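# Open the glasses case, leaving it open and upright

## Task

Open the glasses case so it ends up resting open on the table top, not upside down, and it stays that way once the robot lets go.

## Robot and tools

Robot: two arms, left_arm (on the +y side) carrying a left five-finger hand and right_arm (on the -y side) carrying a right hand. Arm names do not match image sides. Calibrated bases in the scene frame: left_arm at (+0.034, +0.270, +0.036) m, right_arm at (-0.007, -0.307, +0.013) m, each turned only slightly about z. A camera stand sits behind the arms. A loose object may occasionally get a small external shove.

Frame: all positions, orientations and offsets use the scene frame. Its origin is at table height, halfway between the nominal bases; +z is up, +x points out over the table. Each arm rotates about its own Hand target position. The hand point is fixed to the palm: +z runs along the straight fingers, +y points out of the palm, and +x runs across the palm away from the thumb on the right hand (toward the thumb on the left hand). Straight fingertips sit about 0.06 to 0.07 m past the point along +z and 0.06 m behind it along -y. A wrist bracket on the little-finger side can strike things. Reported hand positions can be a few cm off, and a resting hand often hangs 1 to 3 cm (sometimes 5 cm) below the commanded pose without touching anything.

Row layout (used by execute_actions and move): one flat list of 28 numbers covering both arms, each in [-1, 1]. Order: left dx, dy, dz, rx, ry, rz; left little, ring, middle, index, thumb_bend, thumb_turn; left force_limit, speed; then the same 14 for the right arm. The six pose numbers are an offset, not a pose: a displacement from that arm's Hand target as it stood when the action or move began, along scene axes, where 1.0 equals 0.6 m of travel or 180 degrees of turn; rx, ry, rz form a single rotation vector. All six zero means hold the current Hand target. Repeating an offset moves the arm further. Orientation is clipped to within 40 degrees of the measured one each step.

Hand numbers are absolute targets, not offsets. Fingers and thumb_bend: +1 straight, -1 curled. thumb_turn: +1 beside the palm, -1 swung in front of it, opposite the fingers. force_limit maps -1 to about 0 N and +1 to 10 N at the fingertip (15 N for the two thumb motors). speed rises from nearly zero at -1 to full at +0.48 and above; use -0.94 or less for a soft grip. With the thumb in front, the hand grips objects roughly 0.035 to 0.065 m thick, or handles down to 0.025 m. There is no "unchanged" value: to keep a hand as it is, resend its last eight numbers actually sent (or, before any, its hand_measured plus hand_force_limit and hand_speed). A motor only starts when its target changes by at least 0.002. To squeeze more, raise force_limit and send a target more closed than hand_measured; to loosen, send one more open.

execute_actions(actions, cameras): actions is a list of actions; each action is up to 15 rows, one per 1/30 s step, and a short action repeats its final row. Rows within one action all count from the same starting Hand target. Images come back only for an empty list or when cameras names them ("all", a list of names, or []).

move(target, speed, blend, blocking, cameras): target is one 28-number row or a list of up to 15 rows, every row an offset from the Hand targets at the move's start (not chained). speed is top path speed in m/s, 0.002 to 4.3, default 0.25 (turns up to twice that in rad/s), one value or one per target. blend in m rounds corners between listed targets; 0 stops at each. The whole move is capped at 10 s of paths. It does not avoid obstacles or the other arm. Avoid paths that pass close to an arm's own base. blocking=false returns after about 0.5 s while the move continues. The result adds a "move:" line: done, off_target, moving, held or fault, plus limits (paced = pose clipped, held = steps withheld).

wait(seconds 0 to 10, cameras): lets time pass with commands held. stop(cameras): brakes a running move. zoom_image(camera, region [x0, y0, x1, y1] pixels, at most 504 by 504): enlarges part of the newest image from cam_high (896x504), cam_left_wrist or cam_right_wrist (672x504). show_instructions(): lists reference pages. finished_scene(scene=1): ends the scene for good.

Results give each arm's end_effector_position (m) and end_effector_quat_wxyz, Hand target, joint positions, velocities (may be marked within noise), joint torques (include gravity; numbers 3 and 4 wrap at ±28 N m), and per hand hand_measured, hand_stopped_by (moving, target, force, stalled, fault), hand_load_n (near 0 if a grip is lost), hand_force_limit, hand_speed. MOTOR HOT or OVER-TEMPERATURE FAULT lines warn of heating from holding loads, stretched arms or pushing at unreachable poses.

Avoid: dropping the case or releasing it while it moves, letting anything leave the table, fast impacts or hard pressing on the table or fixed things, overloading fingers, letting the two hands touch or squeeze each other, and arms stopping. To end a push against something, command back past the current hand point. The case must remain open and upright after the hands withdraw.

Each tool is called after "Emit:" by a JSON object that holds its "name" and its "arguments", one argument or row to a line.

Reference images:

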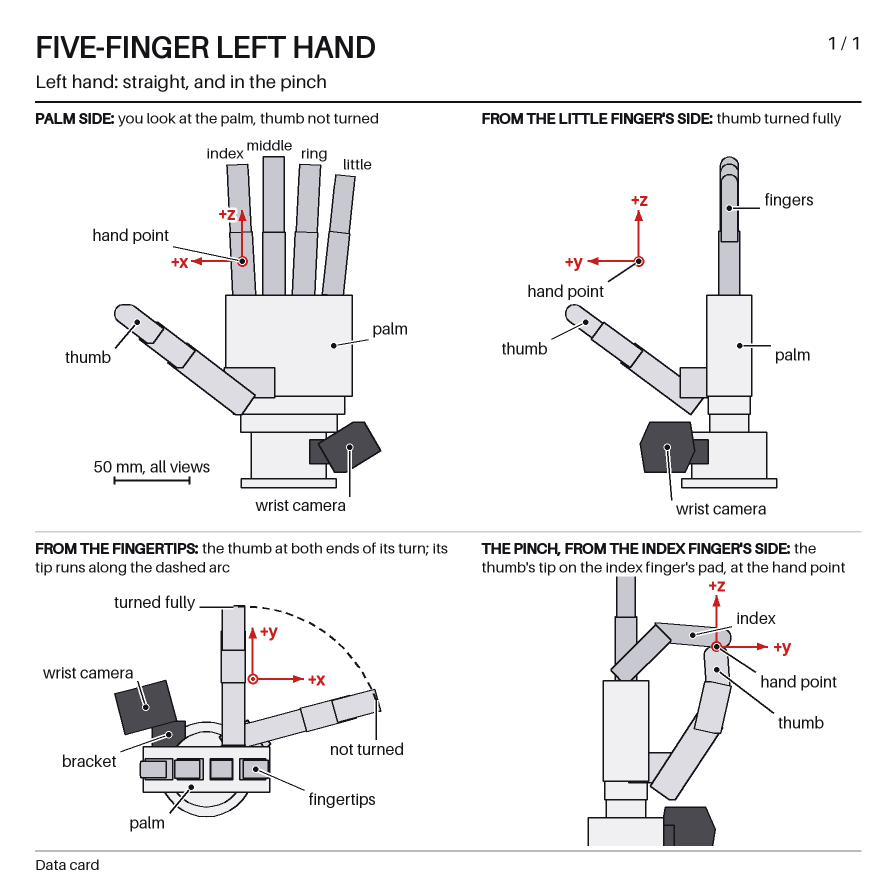

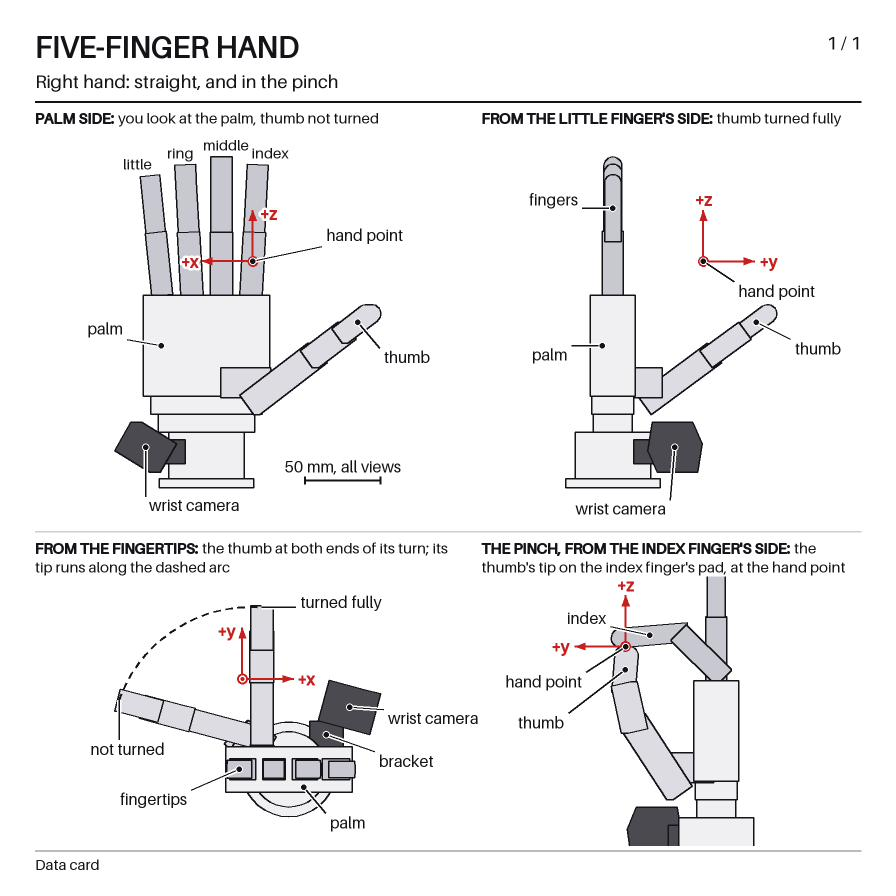

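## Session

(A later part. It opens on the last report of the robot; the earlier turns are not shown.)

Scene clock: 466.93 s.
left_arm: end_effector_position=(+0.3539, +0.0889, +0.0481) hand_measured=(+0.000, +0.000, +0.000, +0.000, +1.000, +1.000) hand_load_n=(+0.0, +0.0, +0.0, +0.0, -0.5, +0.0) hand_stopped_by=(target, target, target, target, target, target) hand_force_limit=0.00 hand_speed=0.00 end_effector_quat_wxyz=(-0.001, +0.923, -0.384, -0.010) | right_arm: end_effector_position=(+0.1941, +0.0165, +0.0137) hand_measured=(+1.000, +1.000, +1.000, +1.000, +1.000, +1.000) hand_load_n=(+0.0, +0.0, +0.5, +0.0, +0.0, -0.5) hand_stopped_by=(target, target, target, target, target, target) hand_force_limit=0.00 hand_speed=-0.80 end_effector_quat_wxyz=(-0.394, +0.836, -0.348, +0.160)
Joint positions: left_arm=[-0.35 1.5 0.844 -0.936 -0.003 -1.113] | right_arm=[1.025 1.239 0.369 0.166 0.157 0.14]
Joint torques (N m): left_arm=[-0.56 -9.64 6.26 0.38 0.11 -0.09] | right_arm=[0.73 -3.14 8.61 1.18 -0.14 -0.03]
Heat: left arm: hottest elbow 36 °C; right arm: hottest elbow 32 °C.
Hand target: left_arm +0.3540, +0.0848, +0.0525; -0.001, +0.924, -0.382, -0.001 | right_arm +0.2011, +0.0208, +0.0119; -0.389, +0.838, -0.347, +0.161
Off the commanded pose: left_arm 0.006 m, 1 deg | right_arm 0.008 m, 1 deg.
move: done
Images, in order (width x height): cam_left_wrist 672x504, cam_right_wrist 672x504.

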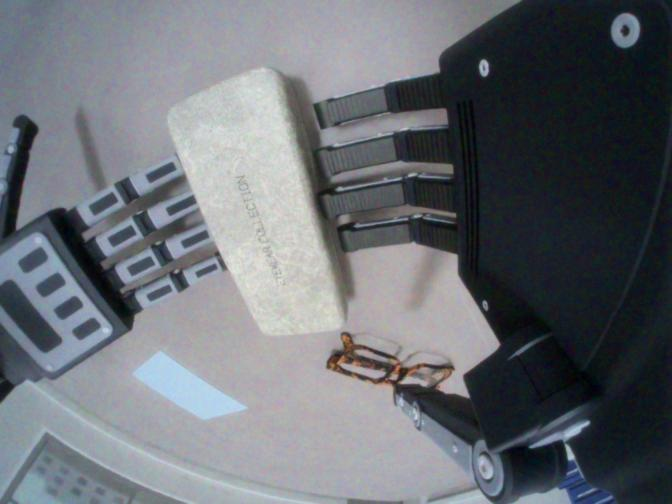

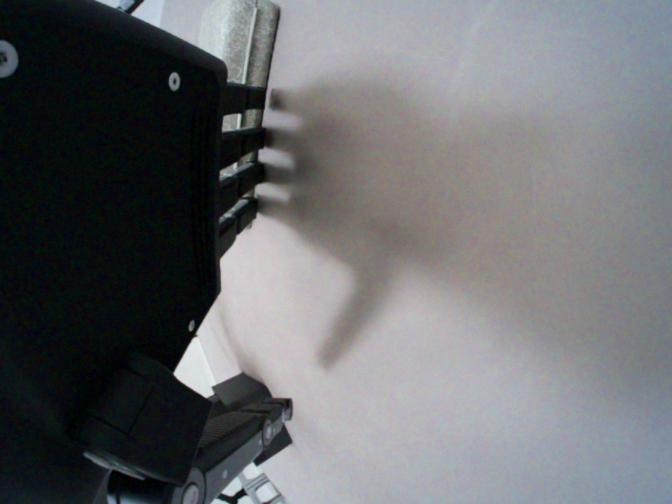

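Emit:
{"name": "move", "arguments": {
  "target": [-0.016,-0.016,0.0,0,0,0, 0,0,0,0,1,1,0,0, 0,0,0,0,0,0, 1,1,1,1,1,1,0,-0.8],
  "speed": 0.05,
  "cameras": ["cam_left_wrist","cam_right_wrist"]
}}

Emit:
{"name": "zoom_image", "arguments": {
  "camera": "cam_left_wrist",
  "region": [140, 60, 400, 320]
}}

Scene clock: 472.50 s.
left_arm: end_effector_position=(+0.3544, +0.0820, +0.0522) hand_measured=(+0.000, +0.000, +0.000, +0.000, +1.000, +1.000) hand_load_n=(+0.0, +0.0, +1.5, +0.0, +0.0, +0.0) hand_stopped_by=(target, target, target, target, target, target) hand_force_limit=0.00 hand_speed=0.00 end_effector_quat_wxyz=(-0.006, +0.926, -0.377, +0.001) | right_arm: end_effector_position=(+0.1941, +0.0165, +0.0137) hand_measured=(+1.000, +1.000, +1.000, +1.000, +1.000, +1.000) hand_load_n=(+0.0, -1.0, +0.5, +0.0, +0.0, +0.0) hand_stopped_by=(target, target, target, target, target, target) hand_force_limit=0.00 hand_speed=-0.80 end_effector_quat_wxyz=(-0.394, +0.836, -0.348, +0.160)
Joint positions: left_arm=[-0.373 1.481 0.839 -0.927 -0.012 -1.149] | right_arm=[1.025 1.239 0.369 0.166 0.156 0.14]
Joint torques (N m): left_arm=[-1.44 -9.23 5.55 0.13 0.43 -0.07] | right_arm=[0.5 -3.08 8.64 1.18 -0.13 -0.06]
Heat: left arm: hottest elbow 35 °C; right arm: hottest elbow 32 °C.
Hand target: left_arm +0.3445, +0.0751, +0.0526; -0.001, +0.924, -0.382, -0.001 | right_arm +0.2010, +0.0209, +0.0119; -0.389, +0.838, -0.347, +0.161
Off the commanded pose: left_arm 0.012 m, 1 deg | right_arm 0.008 m, 1 deg.
move: off_target (left_arm)
Images, in order (width x height): cam_left_wrist 672x504, cam_right_wrist 672x504.

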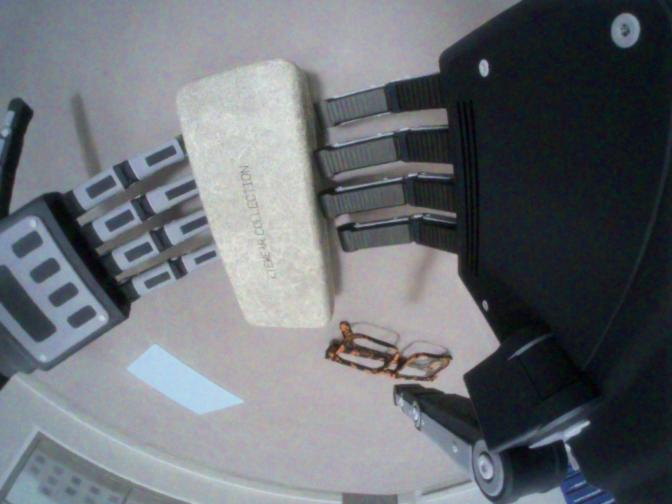

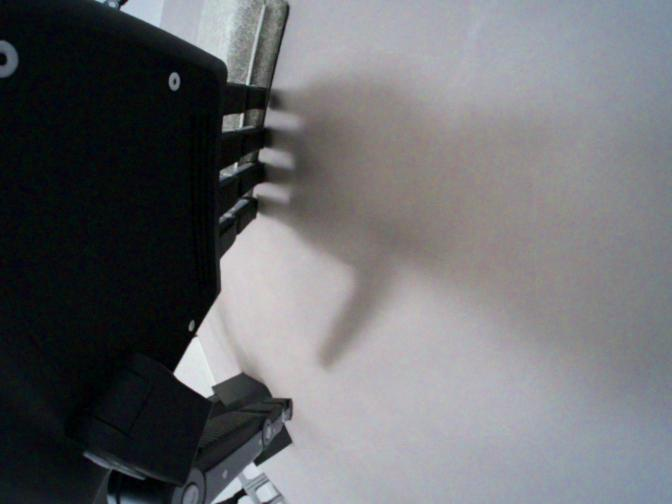

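Scaled by 1.938 from the camera's 672x504 image, which has a finer 960x720 frame.

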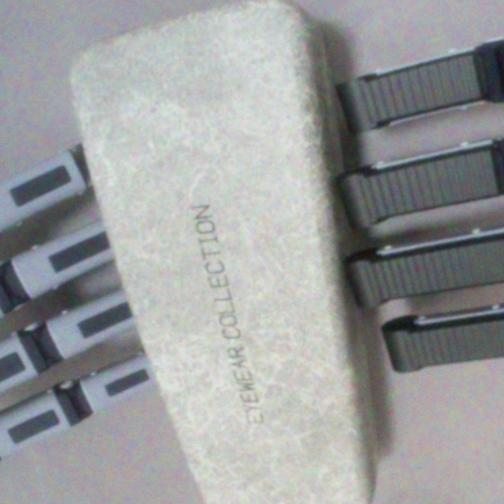

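Emit:
{"name": "move", "arguments": {
  "target": [-0.004,-0.004,0.0,0,0,0, -0.25,-0.25,-0.25,-0.25,1,1,0.2,-0.7, 0,0,0,0,0,0, 1,1,1,1,1,1,0,-0.8],
  "speed": 0.05,
  "cameras": ["cam_left_wrist","cam_right_wrist"]
}}

Emit:
{"name": "zoom_image", "arguments": {
  "camera": "cam_left_wrist",
  "region": [140, 60, 400, 320]
}}

Scene clock: 477.97 s.
left_arm: end_effector_position=(+0.3509, +0.0806, +0.0517) hand_measured=(-0.250, -0.250, -0.250, -0.250, +1.000, +1.000) hand_load_n=(+0.0, +0.0, -0.5, +0.0, +0.0, +0.0) hand_stopped_by=(target, target, target, target, target, target) hand_force_limit=0.20 hand_speed=-0.70 end_effector_quat_wxyz=(-0.006, +0.926, -0.378, +0.000) | right_arm: end_effector_position=(+0.1942, +0.0164, +0.0137) hand_measured=(+1.000, +1.000, +1.000, +1.000, +1.000, +1.000) hand_load_n=(-0.5, -4.0, +1.0, +0.0, +0.0, +0.0) hand_stopped_by=(target, target, target, target, target, target) hand_force_limit=0.00 hand_speed=-0.80 end_effector_quat_wxyz=(-0.394, +0.836, -0.348, +0.160)
Joint positions: left_arm=[-0.38 1.477 0.833 -0.927 -0.013 -1.155] | right_arm=[1.025 1.239 0.369 0.166 0.156 0.14]
Joint torques (N m): left_arm=[-1.49 -9.11 5.72 0.14 0.46 -0.11] | right_arm=[1.03 -3.19 8.66 1.17 -0.12 -0.03]
Heat: left arm: hottest elbow 35 °C; right arm: hottest elbow 32 °C.
Hand target: left_arm +0.3420, +0.0728, +0.0526; -0.001, +0.924, -0.382, -0.001 | right_arm +0.2011, +0.0208, +0.0119; -0.389, +0.838, -0.347, +0.161
Off the commanded pose: left_arm 0.012 m, 1 deg | right_arm 0.008 m, 1 deg.
move: off_target (left_arm)
Images, in order (width x height): cam_left_wrist 672x504, cam_right_wrist 672x504.

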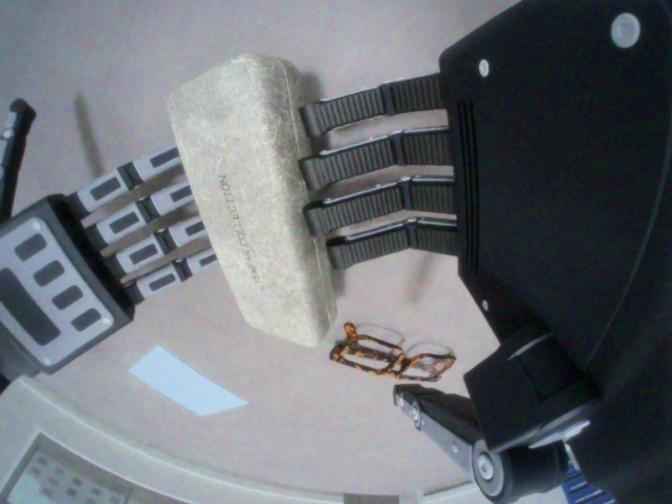

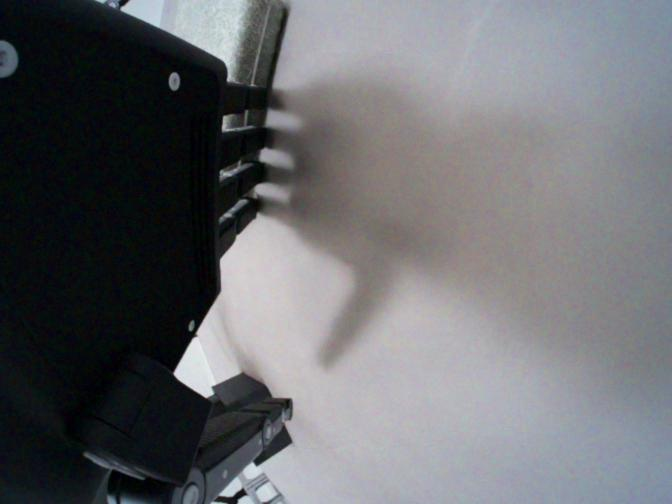

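Scaled by 1.938 from the camera's 672x504 image, which has a finer 960x720 frame.

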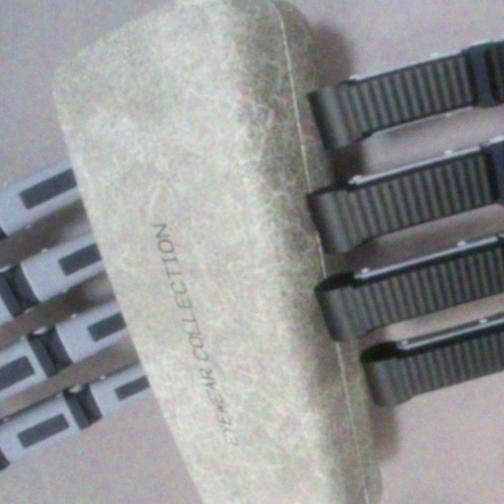

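Emit:
{"name": "move", "arguments": {
  "target": [
    [0,0,0,0,0,0, 0,0,0,0,1,1,0.2,-0.7, 0,0,0,0,0,0, 1,1,1,1,1,1,0,-0.8],
    [0.035,0.035,0.0,0,0,0, 0,0,0,0,1,1,0.2,-0.7, 0,0,0,0,0,0, 1,1,1,1,1,1,0,-0.8],
    [0.035,0.035,0.015,0,0,0, 0,0,0,0,1,1,0.2,-0.7, 0,0,0,0,0,0, 1,1,1,1,1,1,0,-0.8]
  ],
  "speed": 0.06,
  "cameras": ["cam_left_wrist","cam_right_wrist"]
}}

Emit:
{"name": "zoom_image", "arguments": {
  "camera": "cam_left_wrist",
  "region": [240, 60, 360, 200]
}}

Emit:
{"name": "zoom_image", "arguments": {
  "camera": "cam_left_wrist",
  "region": [260, 200, 380, 340]
}}

Scene clock: 534.40 s.
left_arm: end_effector_position=(+0.3484, +0.0955, +0.0486) hand_measured=(+0.000, +0.000, +0.000, +0.000, +1.000, +1.000) hand_load_n=(+0.0, +0.0, +0.0, +0.0, +0.0, +0.0) hand_stopped_by=(target, target, target, target, target, target) hand_force_limit=0.20 hand_speed=-0.70 end_effector_quat_wxyz=(-0.001, +0.924, -0.381, -0.016) | right_arm: end_effector_position=(+0.1942, +0.0164, +0.0137) hand_measured=(+1.000, +1.000, +1.000, +1.000, +1.000, +1.000) hand_load_n=(+0.0, +0.0, +0.0, +0.0, +0.0, +0.0) hand_stopped_by=(target, target, target, target, target, target) hand_force_limit=0.00 hand_speed=-0.80 end_effector_quat_wxyz=(-0.394, +0.836, -0.348, +0.160)
Joint positions: left_arm=[-0.338 1.488 0.833 -0.948 -0.004 -1.107] | right_arm=[1.025 1.239 0.369 0.166 0.156 0.14]
Joint torques (N m): left_arm=[0.85 -8.94 9.31 -0.27 0.11 0.13] | right_arm=[0.91 -3.14 8.55 1.16 -0.11 -0.02]
Heat: left arm: hottest elbow 32 °C; right arm: hottest elbow 32 °C.
Hand target: left_arm +0.3630, +0.0938, +0.0616; -0.001, +0.924, -0.382, -0.001 | right_arm +0.2011, +0.0208, +0.0119; -0.389, +0.838, -0.347, +0.161
Off the commanded pose: left_arm 0.020 m, 2 deg | right_arm 0.008 m, 1 deg.
move: off_target (left_arm)
Images, in order (width x height): cam_left_wrist 672x504, cam_right_wrist 672x504.

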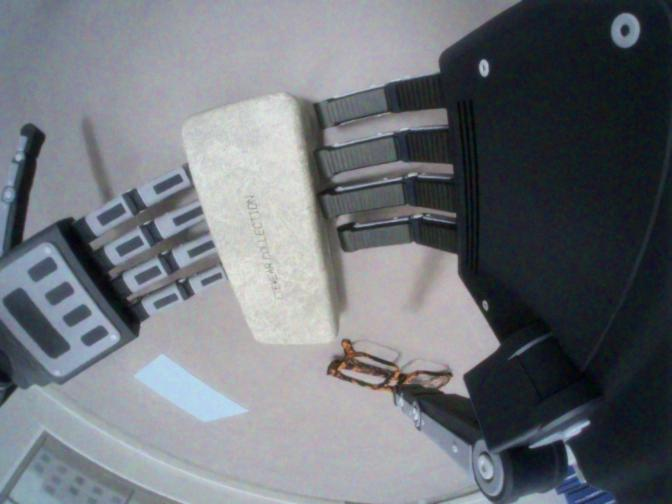

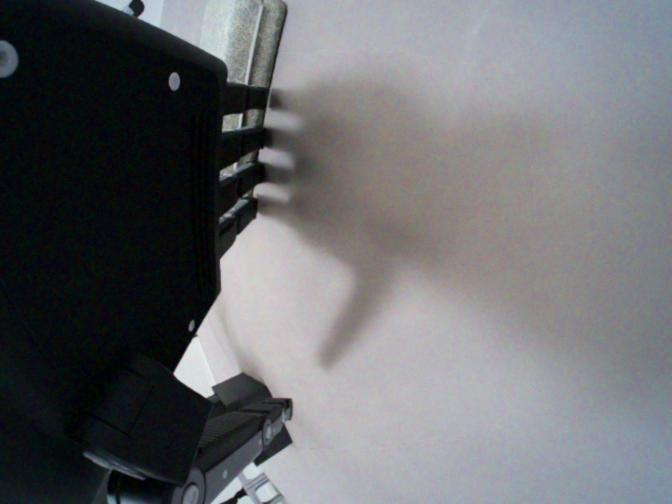

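Scaled by 3.600 from the camera's 672x504 image, which has a finer 960x720 frame.

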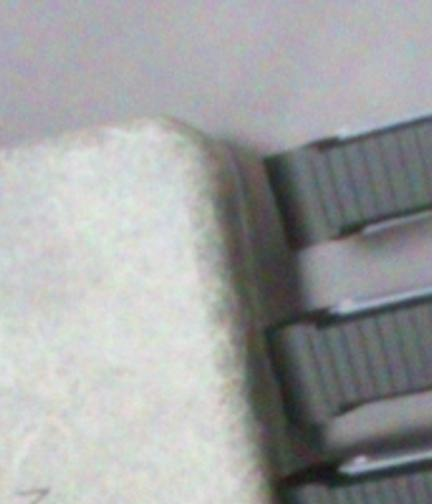

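Scaled by 3.600 from the camera's 672x504 image, which has a finer 960x720 frame.

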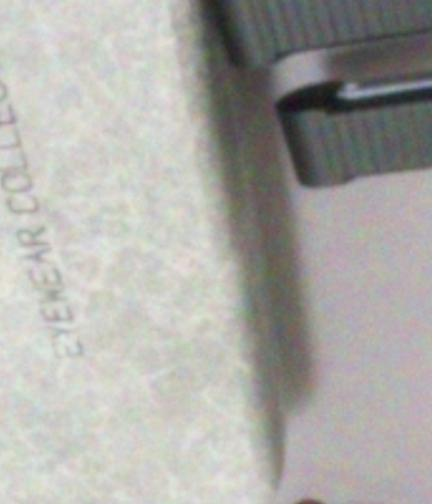

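Emit:
{"name": "move", "arguments": {
  "target": [
    [0.05,0.05,0.02,0,0,0, 0,0,0,0,1,1,0.2,-0.7, 0,0,0,0,0,0, 1,1,1,1,1,1,0,-0.8],
    [0.02,0.02,0.0,0,0,0, 0,0,0,0,1,1,0.2,-0.7, 0,0,0,0,0,0, 1,1,1,1,1,1,0,-0.8]
  ],
  "speed": 0.1,
  "cameras": ["cam_left_wrist","cam_right_wrist"]
}}

Emit:
{"name": "zoom_image", "arguments": {
  "camera": "cam_left_wrist",
  "region": [220, 60, 380, 220]
}}

Emit:
{"name": "zoom_image", "arguments": {
  "camera": "cam_left_wrist",
  "region": [220, 200, 380, 360]
}}

Scene clock: 545.70 s.
left_arm: end_effector_position=(+0.3738, +0.1088, +0.0621) hand_measured=(+0.000, +0.000, +0.000, +0.000, +1.000, +1.000) hand_load_n=(+0.0, +0.0, +0.0, +0.0, +0.0, +0.0) hand_stopped_by=(target, target, target, target, target, target) hand_force_limit=0.20 hand_speed=-0.70 end_effector_quat_wxyz=(+0.000, +0.923, -0.385, -0.006) | right_arm: end_effector_position=(+0.1942, +0.0164, +0.0137) hand_measured=(+1.000, +1.000, +1.000, +1.000, +1.000, +1.000) hand_load_n=(+0.0, +0.0, +0.5, +0.0, +0.0, -0.5) hand_stopped_by=(target, target, target, target, target, target) hand_force_limit=0.00 hand_speed=-0.80 end_effector_quat_wxyz=(-0.394, +0.836, -0.348, +0.160)
Joint positions: left_arm=[-0.282 1.502 0.892 -0.973 -0.002 -1.041] | right_arm=[1.025 1.239 0.369 0.166 0.156 0.14]
Joint torques (N m): left_arm=[-0.32 -8.94 6.57 0.61 0.07 -0.08] | right_arm=[1.14 -3.19 8.64 1.28 -0.12 -0.02]
Heat: left arm: hottest elbow 33 °C; right arm: hottest elbow 32 °C.
Hand target: left_arm +0.3751, +0.1058, +0.0616; -0.001, +0.924, -0.382, -0.001 | right_arm +0.2011, +0.0208, +0.0119; -0.389, +0.838, -0.347, +0.161
Off the commanded pose: left_arm 0.003 m, 1 deg | right_arm 0.008 m, 1 deg.
move: done
Images, in order (width x height): cam_left_wrist 672x504, cam_right_wrist 672x504.

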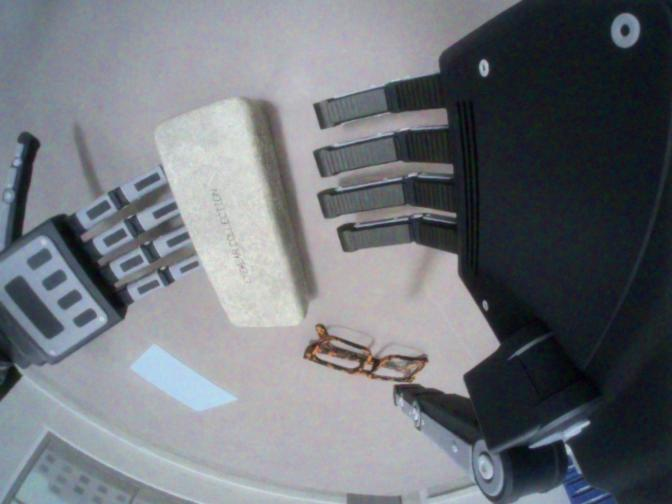

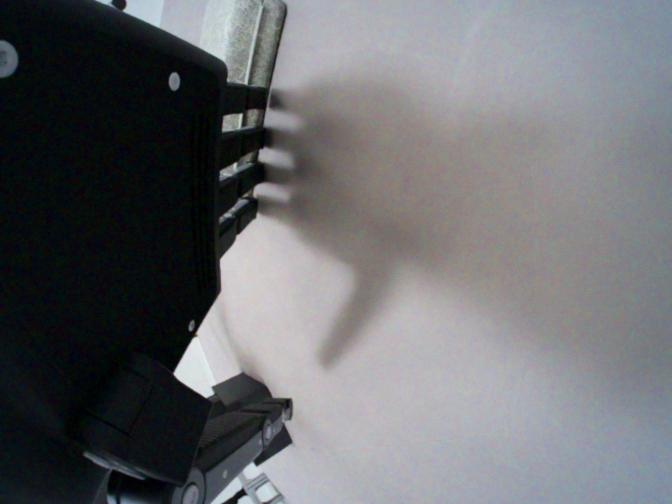

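Scaled by 3.150 from the camera's 672x504 image, which has a finer 960x720 frame.

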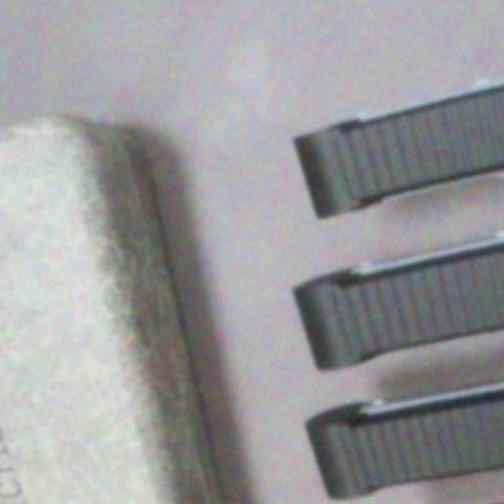

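Scaled by 3.150 from the camera's 672x504 image, which has a finer 960x720 frame.

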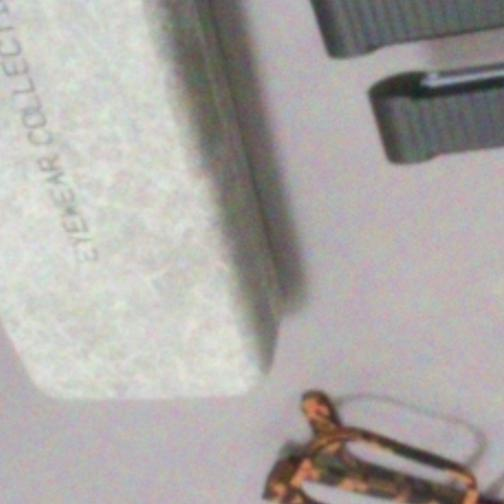

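Emit:
{"name": "move", "arguments": {
  "target": [-0.047,-0.047,-0.003,0,0,0, 0,0,0,0,1,1,0.2,-0.7, 0,0,0,0,0,0, 1,1,1,1,1,1,0,-0.8],
  "speed": 0.06,
  "cameras": ["cam_left_wrist","cam_right_wrist"]
}}

Emit:
{"name": "zoom_image", "arguments": {
  "camera": "cam_left_wrist",
  "region": [240, 60, 360, 200]
}}

Emit:
{"name": "zoom_image", "arguments": {
  "camera": "cam_left_wrist",
  "region": [260, 200, 380, 340]
}}

Scene clock: 557.37 s.
left_arm: end_effector_position=(+0.3514, +0.0866, +0.0571) hand_measured=(+0.000, +0.000, +0.000, +0.000, +1.000, +1.000) hand_load_n=(+0.0, +0.0, +1.0, +0.0, -0.5, +0.5) hand_stopped_by=(target, target, target, target, target, target) hand_force_limit=0.20 hand_speed=-0.70 end_effector_quat_wxyz=(-0.006, +0.925, -0.380, -0.007) | right_arm: end_effector_position=(+0.1942, +0.0164, +0.0137) hand_measured=(+1.000, +1.000, +1.000, +1.000, +1.000, +1.000) hand_load_n=(+0.0, -1.5, +0.0, +0.0, +0.0, +0.0) hand_stopped_by=(target, target, target, target, target, target) hand_force_limit=0.00 hand_speed=-0.80 end_effector_quat_wxyz=(-0.394, +0.836, -0.348, +0.160)
Joint positions: left_arm=[-0.364 1.472 0.846 -0.957 -0.013 -1.135] | right_arm=[1.025 1.239 0.369 0.166 0.156 0.14]
Joint torques (N m): left_arm=[-1.38 -9.23 6.09 0.4 0.49 -0.09] | right_arm=[0.91 -2.96 8.69 1.17 -0.1 -0.03]
Heat: left arm: hottest elbow 32 °C; right arm: hottest elbow 32 °C.
Hand target: left_arm +0.3468, +0.0775, +0.0599; -0.001, +0.924, -0.383, -0.001 | right_arm +0.2011, +0.0208, +0.0119; -0.389, +0.838, -0.347, +0.161
Off the commanded pose: left_arm 0.010 m, 1 deg | right_arm 0.008 m, 1 deg.
move: done
Images, in order (width x height): cam_left_wrist 672x504, cam_right_wrist 672x504.

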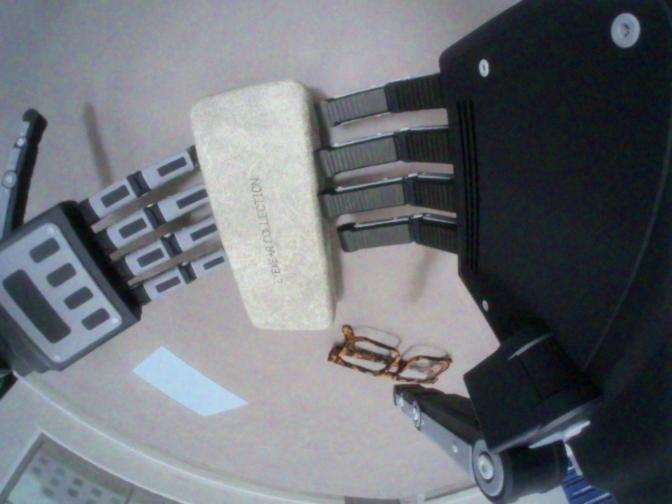

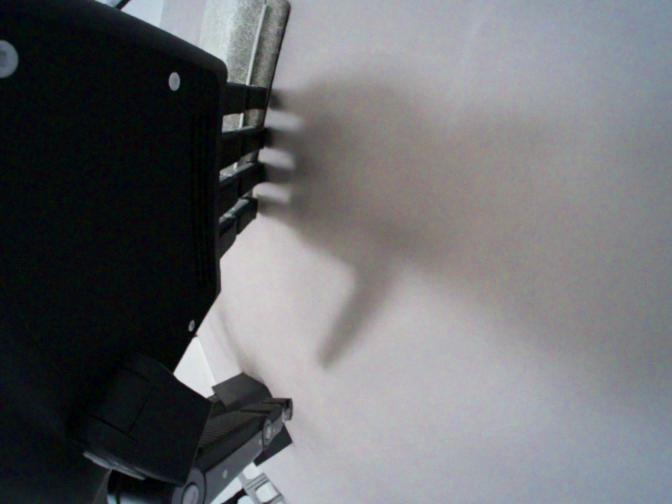

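Scaled by 3.600 from the camera's 672x504 image, which has a finer 960x720 frame.

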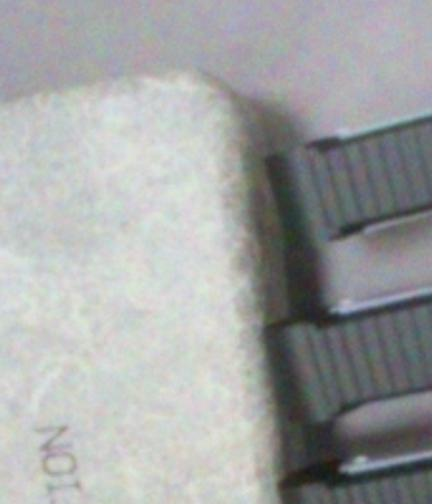

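Scaled by 3.600 from the camera's 672x504 image, which has a finer 960x720 frame.

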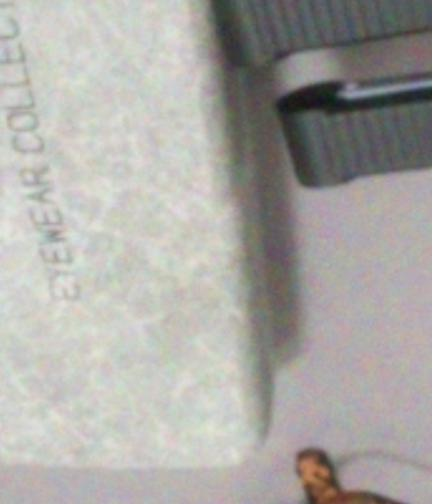

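Emit:
{"name": "move", "arguments": {
  "target": [-0.006,-0.006,0.0,0,0,0, -0.2,-0.2,-0.2,-0.2,1,1,0.2,-0.7, 0,0,0,0,0,0, 1,1,1,1,1,1,0,-0.8],
  "speed": 0.05,
  "cameras": ["cam_left_wrist","cam_right_wrist"]
}}

Emit:
{"name": "zoom_image", "arguments": {
  "camera": "cam_left_wrist",
  "region": [140, 60, 400, 320]
}}

Scene clock: 561.33 s.
left_arm: end_effector_position=(+0.3429, +0.0780, +0.0555) hand_measured=(-0.200, -0.200, -0.200, -0.200, +1.000, +1.000) hand_load_n=(+0.0, +0.0, +0.0, +0.0, -0.5, +0.0) hand_stopped_by=(target, target, target, target, target, target) hand_force_limit=0.20 hand_speed=-0.70 end_effector_quat_wxyz=(-0.001, +0.923, -0.384, -0.011) | right_arm: end_effector_position=(+0.1942, +0.0164, +0.0137) hand_measured=(+1.000, +1.000, +1.000, +1.000, +1.000, +1.000) hand_load_n=(+0.0, +0.0, +0.5, +0.0, +0.0, +0.0) hand_stopped_by=(target, target, target, target, target, target) hand_force_limit=0.00 hand_speed=-0.80 end_effector_quat_wxyz=(-0.394, +0.836, -0.348, +0.160)
Joint positions: left_arm=[-0.389 1.471 0.836 -0.957 -0.003 -1.152] | right_arm=[1.025 1.239 0.369 0.166 0.156 0.14]
Joint torques (N m): left_arm=[-0.56 -9.41 6.37 0.4 0.09 -0.1] | right_arm=[0.62 -3.25 8.61 1.17 -0.11 -0.02]
Heat: left arm: hottest elbow 32 °C; right arm: hottest elbow 32 °C.
Hand target: left_arm +0.3431, +0.0741, +0.0597; -0.001, +0.924, -0.382, -0.001 | right_arm +0.2011, +0.0208, +0.0120; -0.389, +0.838, -0.347, +0.161
Off the commanded pose: left_arm 0.006 m, 1 deg | right_arm 0.008 m, 1 deg.
move: done
Images, in order (width x height): cam_left_wrist 672x504, cam_right_wrist 672x504.

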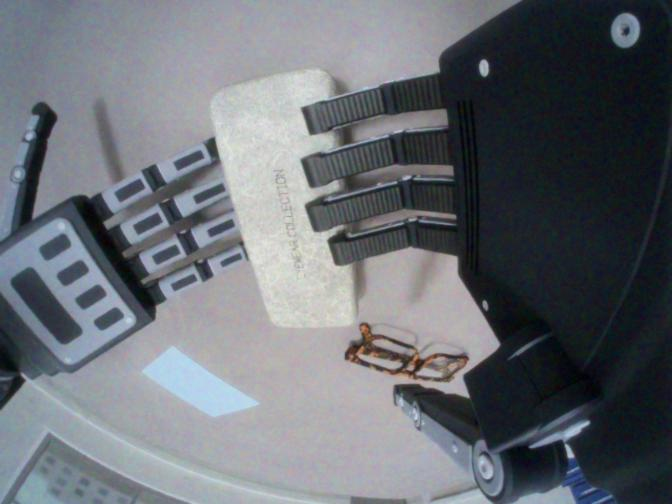

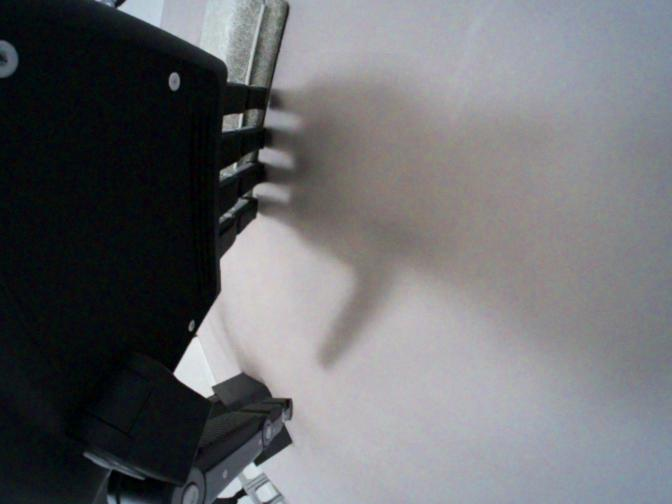

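Scaled by 1.938 from the camera's 672x504 image, which has a finer 960x720 frame.

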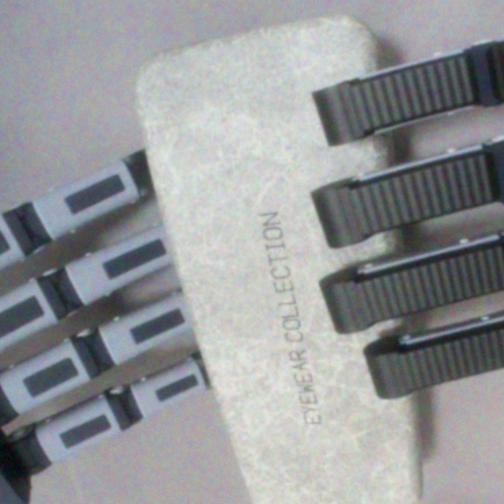

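Emit:
{"name": "move", "arguments": {
  "target": [
    [0,0,0.05,0,0,0, -0.2,-0.2,-0.2,-0.2,1,1,0.2,-0.7, -0.0236,-0.0236,0.017,0,0,0, 1,1,1,1,1,1,0,-0.8],
    [0.1,0.12,0.1,0,0,0, -0.2,-0.2,-0.2,-0.2,1,1,0.2,-0.7, 0.0707,-0.118,0.017,0,0,0, 1,1,1,1,1,1,0,-0.8]
  ],
  "speed": 0.15,
  "cameras": ["cam_left_wrist","cam_right_wrist"]
}}

Scene clock: 620.17 s.
left_arm: end_effector_position=(+0.3830, +0.1466, +0.1057) hand_measured=(-0.200, -0.200, -0.200, -0.200, +1.000, +1.000) hand_load_n=(+0.5, +0.0, +0.0, +0.0, -0.5, +0.0) hand_stopped_by=(target, target, target, target, target, target) hand_force_limit=0.20 hand_speed=-0.70 end_effector_quat_wxyz=(+0.002, +0.925, -0.380, -0.017) | right_arm: end_effector_position=(+0.2396, -0.0492, +0.0184) hand_measured=(+1.000, +1.000, +1.000, +1.000, +1.000, +1.000) hand_load_n=(+0.0, +0.0, +0.0, +0.0, +0.0, -0.5) hand_stopped_by=(target, target, target, target, target, target) hand_force_limit=0.00 hand_speed=-0.80 end_effector_quat_wxyz=(-0.387, +0.839, -0.349, +0.157)
Joint positions: left_arm=[-0.179 1.452 0.97 -1.122 -0.004 -0.949] | right_arm=[0.723 1.159 0.34 0.107 -0.075 -0.057]
Joint torques (N m): left_arm=[0.79 -8.06 11.73 -0.32 0.12 0.13] | right_arm=[1.08 -4.78 7.39 1.03 -0.26 -0.05]
Heat: left arm: hottest elbow 31 °C; right arm: hottest elbow 32 °C.
Hand target: left_arm +0.4032, +0.1459, +0.1198; -0.001, +0.924, -0.382, -0.001 | right_arm +0.2435, -0.0500, +0.0222; -0.389, +0.838, -0.347, +0.161
Off the commanded pose: left_arm 0.024 m, 2 deg | right_arm 0.006 m, 1 deg.
move: off_target (left_arm)
Images, in order (width x height): cam_left_wrist 672x504, cam_right_wrist 672x504.

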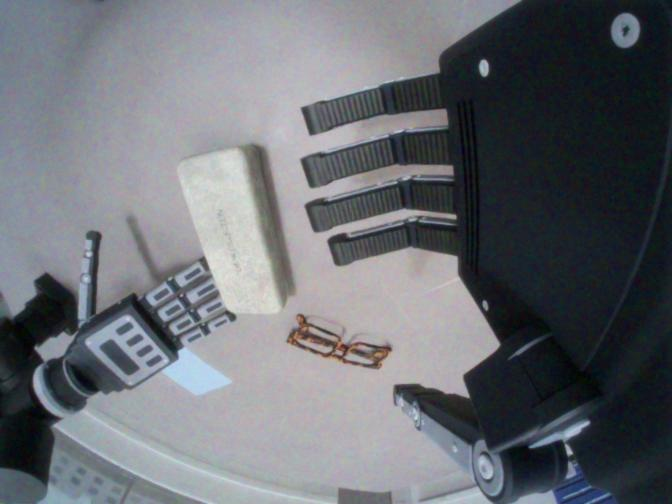

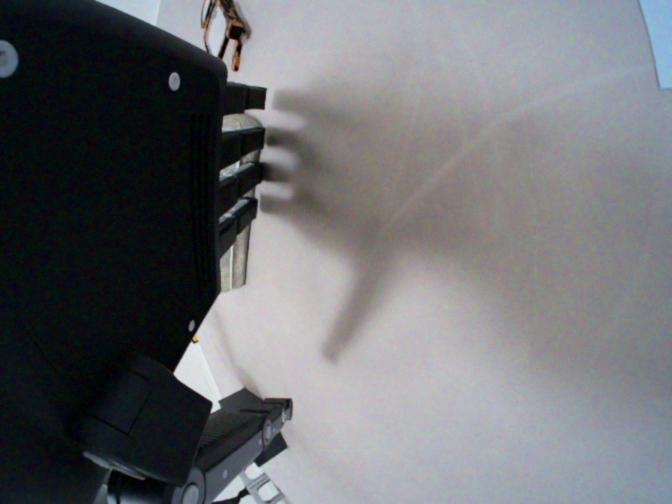

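Emit:
{"name": "move", "arguments": {
  "target": [
    [0,0,0,0,0,0, -0.2,-0.2,-0.2,-0.2,1,1,0.2,-0.7, 0,0,-0.017,0,0,0, 1,1,1,1,1,1,0,-0.8],
    [0.0,0.0,0.0,0,0,0, -0.2,-0.2,-0.2,-0.2,1,1,0.2,-0.7, 0.075,0.075,-0.014,0,0,0, 1,1,1,1,1,1,0,-0.8]
  ],
  "speed": 0.1,
  "cameras": ["cam_left_wrist","cam_right_wrist"]
}}

Scene clock: 627.20 s.
left_arm: end_effector_position=(+0.3830, +0.1466, +0.1057) hand_measured=(-0.200, -0.200, -0.200, -0.200, +1.000, +1.000) hand_load_n=(+0.0, +0.0, +0.0, +0.0, +0.0, +0.0) hand_stopped_by=(target, target, target, target, target, target) hand_force_limit=0.20 hand_speed=-0.70 end_effector_quat_wxyz=(+0.002, +0.925, -0.380, -0.017) | right_arm: end_effector_position=(+0.2826, -0.0141, +0.0145) hand_measured=(+1.000, +1.000, +1.000, +1.000, +1.000, +1.000) hand_load_n=(+0.0, -0.5, +0.5, -0.5, +0.0, +0.0) hand_stopped_by=(target, target, target, target, target, target) hand_force_limit=0.00 hand_speed=-0.80 end_effector_quat_wxyz=(-0.389, +0.837, -0.348, +0.162)
Joint positions: left_arm=[-0.179 1.452 0.97 -1.122 -0.004 -0.949] | right_arm=[0.725 1.345 0.465 0.177 -0.067 -0.057]
Joint torques (N m): left_arm=[0.73 -8 11.71 -0.34 0.12 0.13] | right_arm=[2.2 -5.07 8.95 1.29 0.11 0.12]
Heat: left arm: hottest elbow 32 °C; right arm: hottest elbow 32 °C.
Hand target: left_arm +0.4032, +0.1459, +0.1198; -0.001, +0.924, -0.383, -0.001 | right_arm +0.2887, -0.0050, +0.0139; -0.389, +0.838, -0.347, +0.162
Off the commanded pose: left_arm 0.025 m, 2 deg | right_arm 0.011 m, 0 deg.
move: off_target (left_arm, right_arm)
Images, in order (width x height): cam_left_wrist 672x504, cam_right_wrist 672x504.

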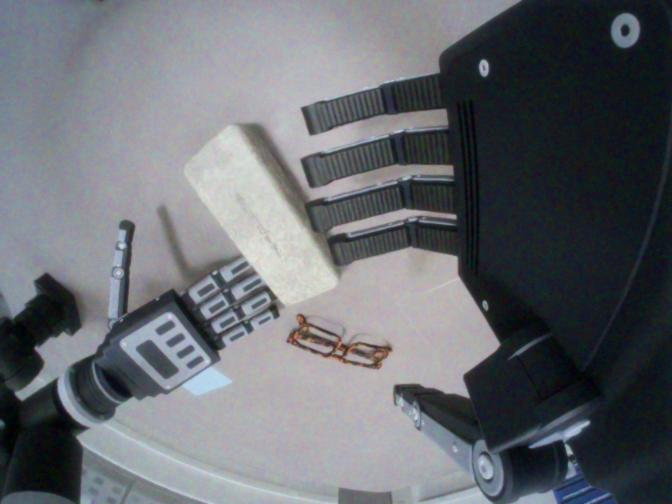

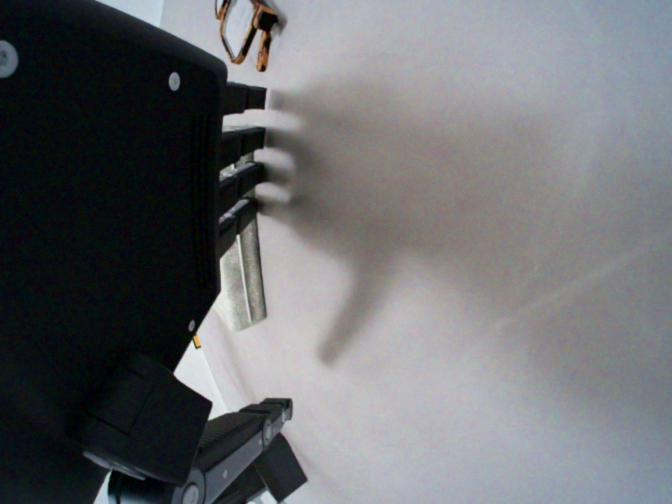

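Emit:
{"name": "move", "arguments": {
  "target": [
    [0.0,0.0,0.0,0,0,0, -0.2,-0.2,-0.2,-0.2,1,1,0.2,-0.7, -0.131,-0.125,0.193,0,0,0, 1,1,1,1,1,1,0,-0.8],
    [0.0,0.0,0.0,0,0,0, -0.2,-0.2,-0.2,-0.2,1,1,0.2,-0.7, -0.198,0.175,0.243,-0.1392,-0.2083,0.0989, 1,1,1,0.8,1,-1,0,-0.2]
  ],
  "speed": 0.25,
  "cameras": ["all"]
}}

Scene clock: 667.80 s.
left_arm: end_effector_position=(+0.3830, +0.1466, +0.1057) hand_measured=(-0.200, -0.200, -0.200, -0.200, +1.000, +1.000) hand_load_n=(+0.0, +0.0, +0.0, +0.0, +0.0, +0.0) hand_stopped_by=(target, target, target, target, target, target) hand_force_limit=0.20 hand_speed=-0.70 end_effector_quat_wxyz=(+0.002, +0.925, -0.380, -0.017) | right_arm: end_effector_position=(+0.1683, +0.0783, +0.1405) hand_measured=(+1.000, +1.000, +1.000, +0.800, +1.000, -1.000) hand_load_n=(+0.0, +0.0, +0.0, +0.0, +0.0, +0.0) hand_stopped_by=(target, target, target, target, target, target) hand_force_limit=0.00 hand_speed=-0.20 end_effector_quat_wxyz=(-0.291, +0.857, -0.027, +0.425)
Joint positions: left_arm=[-0.179 1.452 0.97 -1.122 -0.004 -0.949] | right_arm=[1.489 1.197 0.682 -0.186 0.756 -0.415]
Joint torques (N m): left_arm=[0.73 -8.06 11.73 -0.34 0.12 0.13] | right_arm=[2.08 -5.66 12.62 1.63 0.54 -0.05]
Heat: left arm: hottest elbow 34 °C; right arm: hottest elbow 33 °C.
Hand target: left_arm +0.4032, +0.1459, +0.1198; -0.001, +0.924, -0.383, -0.001 | right_arm +0.1698, +0.1001, +0.1596; -0.312, +0.848, -0.032, +0.428
Off the commanded pose: left_arm 0.025 m, 2 deg | right_arm 0.029 m, 3 deg.
move: off_target (left_arm, right_arm); target 2's new numbers were sent with right_arm's hand 0.029 m and 3 deg from that target

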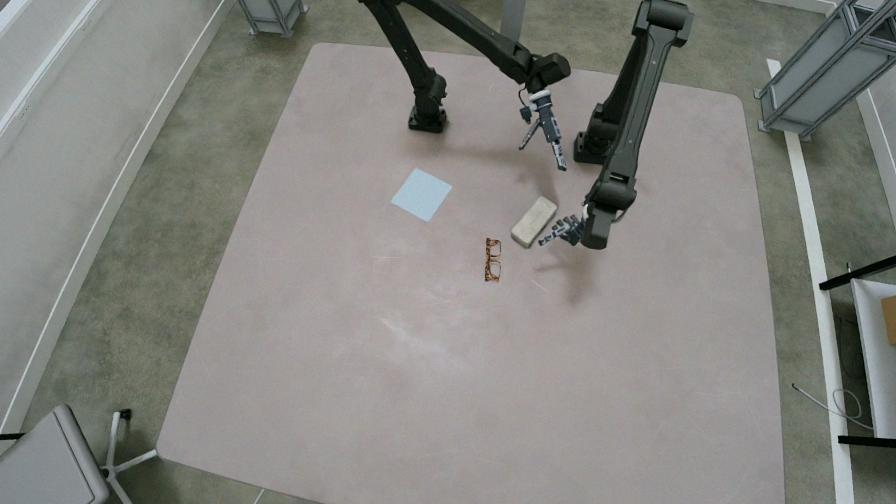

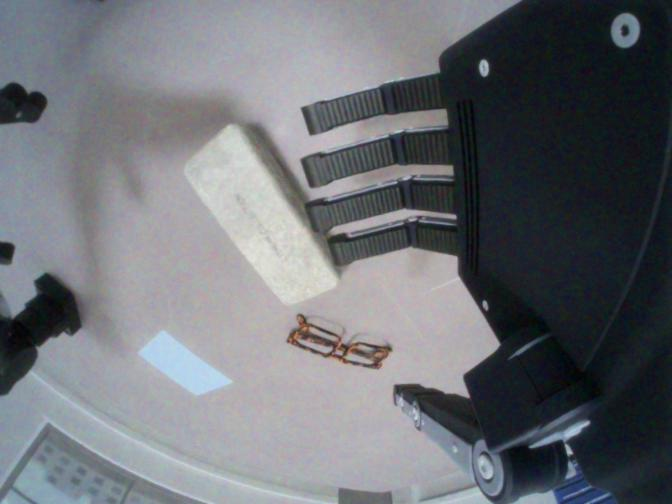

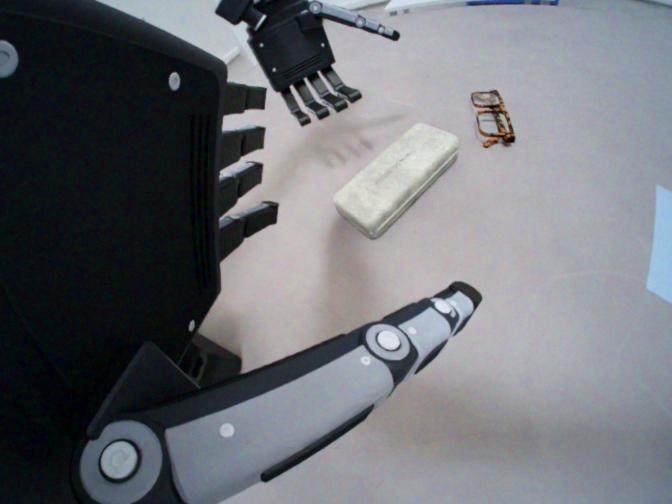

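Emit:
{"name": "zoom_image", "arguments": {
  "camera": "cam_right_wrist",
  "region": [300, 80, 520, 260]
}}

Scaled by 2.291 from the camera's 672x504 image, which has a finer 960x720 frame.

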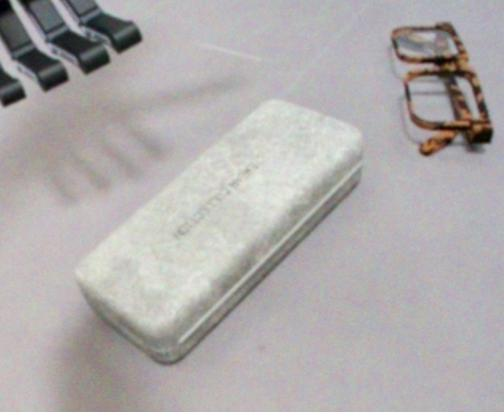

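Emit:
{"name": "move", "arguments": {
  "target": [
    [0.1,0.13,0.033,0,0,0.1, -0.2,-0.2,-0.2,-0.2,1,1,0.2,-0.7, 0,0,0,0,0,0, 1,1,1,0.8,1,-1,0,-0.2],
    [0.1,0.13,0.033,0,0,0.1, 0,0,0,0,1,1,0.2,-0.2, 0.092,0.108,-0.117,0,0,0, 1,1,1,1,1,-1,0,-0.2]
  ],
  "speed": 0.2,
  "cameras": ["cam_left_wrist","cam_right_wrist"]
}}

Scene clock: 705.10 s.
left_arm: end_effector_position=(+0.4421, +0.2209, +0.1252) hand_measured=(+0.000, +0.000, +0.000, +0.000, +1.000, +1.000) hand_load_n=(+0.0, +0.0, +0.0, +0.0, +0.0, +0.0) hand_stopped_by=(target, target, target, target, target, target) hand_force_limit=0.20 hand_speed=-0.20 end_effector_quat_wxyz=(+0.003, +0.970, -0.242, -0.017) | right_arm: end_effector_position=(+0.2166, +0.1454, +0.0761) hand_measured=(+1.000, +1.000, +1.000, +1.000, +1.000, -1.000) hand_load_n=(+0.0, +0.0, +0.0, +0.0, +0.0, +0.5) hand_stopped_by=(target, target, target, target, target, target) hand_force_limit=0.00 hand_speed=-0.20 end_effector_quat_wxyz=(-0.296, +0.856, -0.026, +0.423)
Joint positions: left_arm=[0.025 1.518 1.1 -1.187 -0.003 -1.037] | right_arm=[1.388 1.518 0.766 0.115 0.669 -0.501]
Joint torques (N m): left_arm=[0.67 -9.05 12.01 -0.32 0.11 -0.09] | right_arm=[0.97 -9.64 10.91 1.72 0.21 -0.06]
Heat: left arm: hottest elbow 35 °C; right arm: hottest elbow 34 °C.
Hand target: left_arm +0.4632, +0.2241, +0.1397; -0.001, +0.972, -0.233, -0.001 | right_arm +0.2249, +0.1648, +0.0894; -0.312, +0.848, -0.032, +0.428
Off the commanded pose: left_arm 0.026 m, 2 deg | right_arm 0.025 m, 2 deg.
move: off_target (left_arm, right_arm); target 2's new numbers were sent with left_arm's hand 0.026 m and 2 deg from that target
Images, in order (width x height): cam_left_wrist 672x504, cam_right_wrist 672x504.

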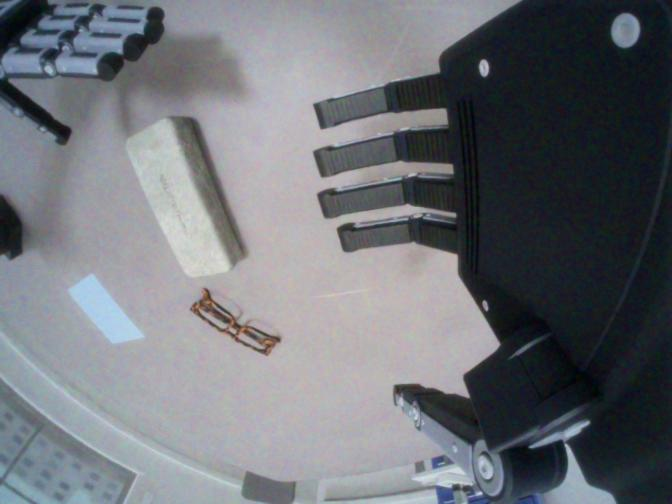

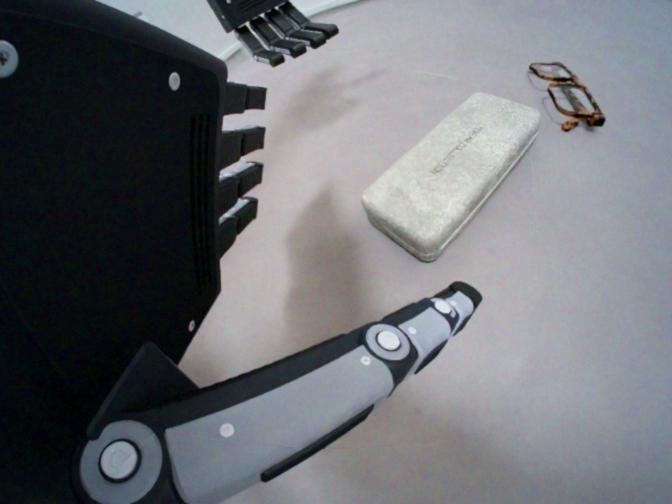

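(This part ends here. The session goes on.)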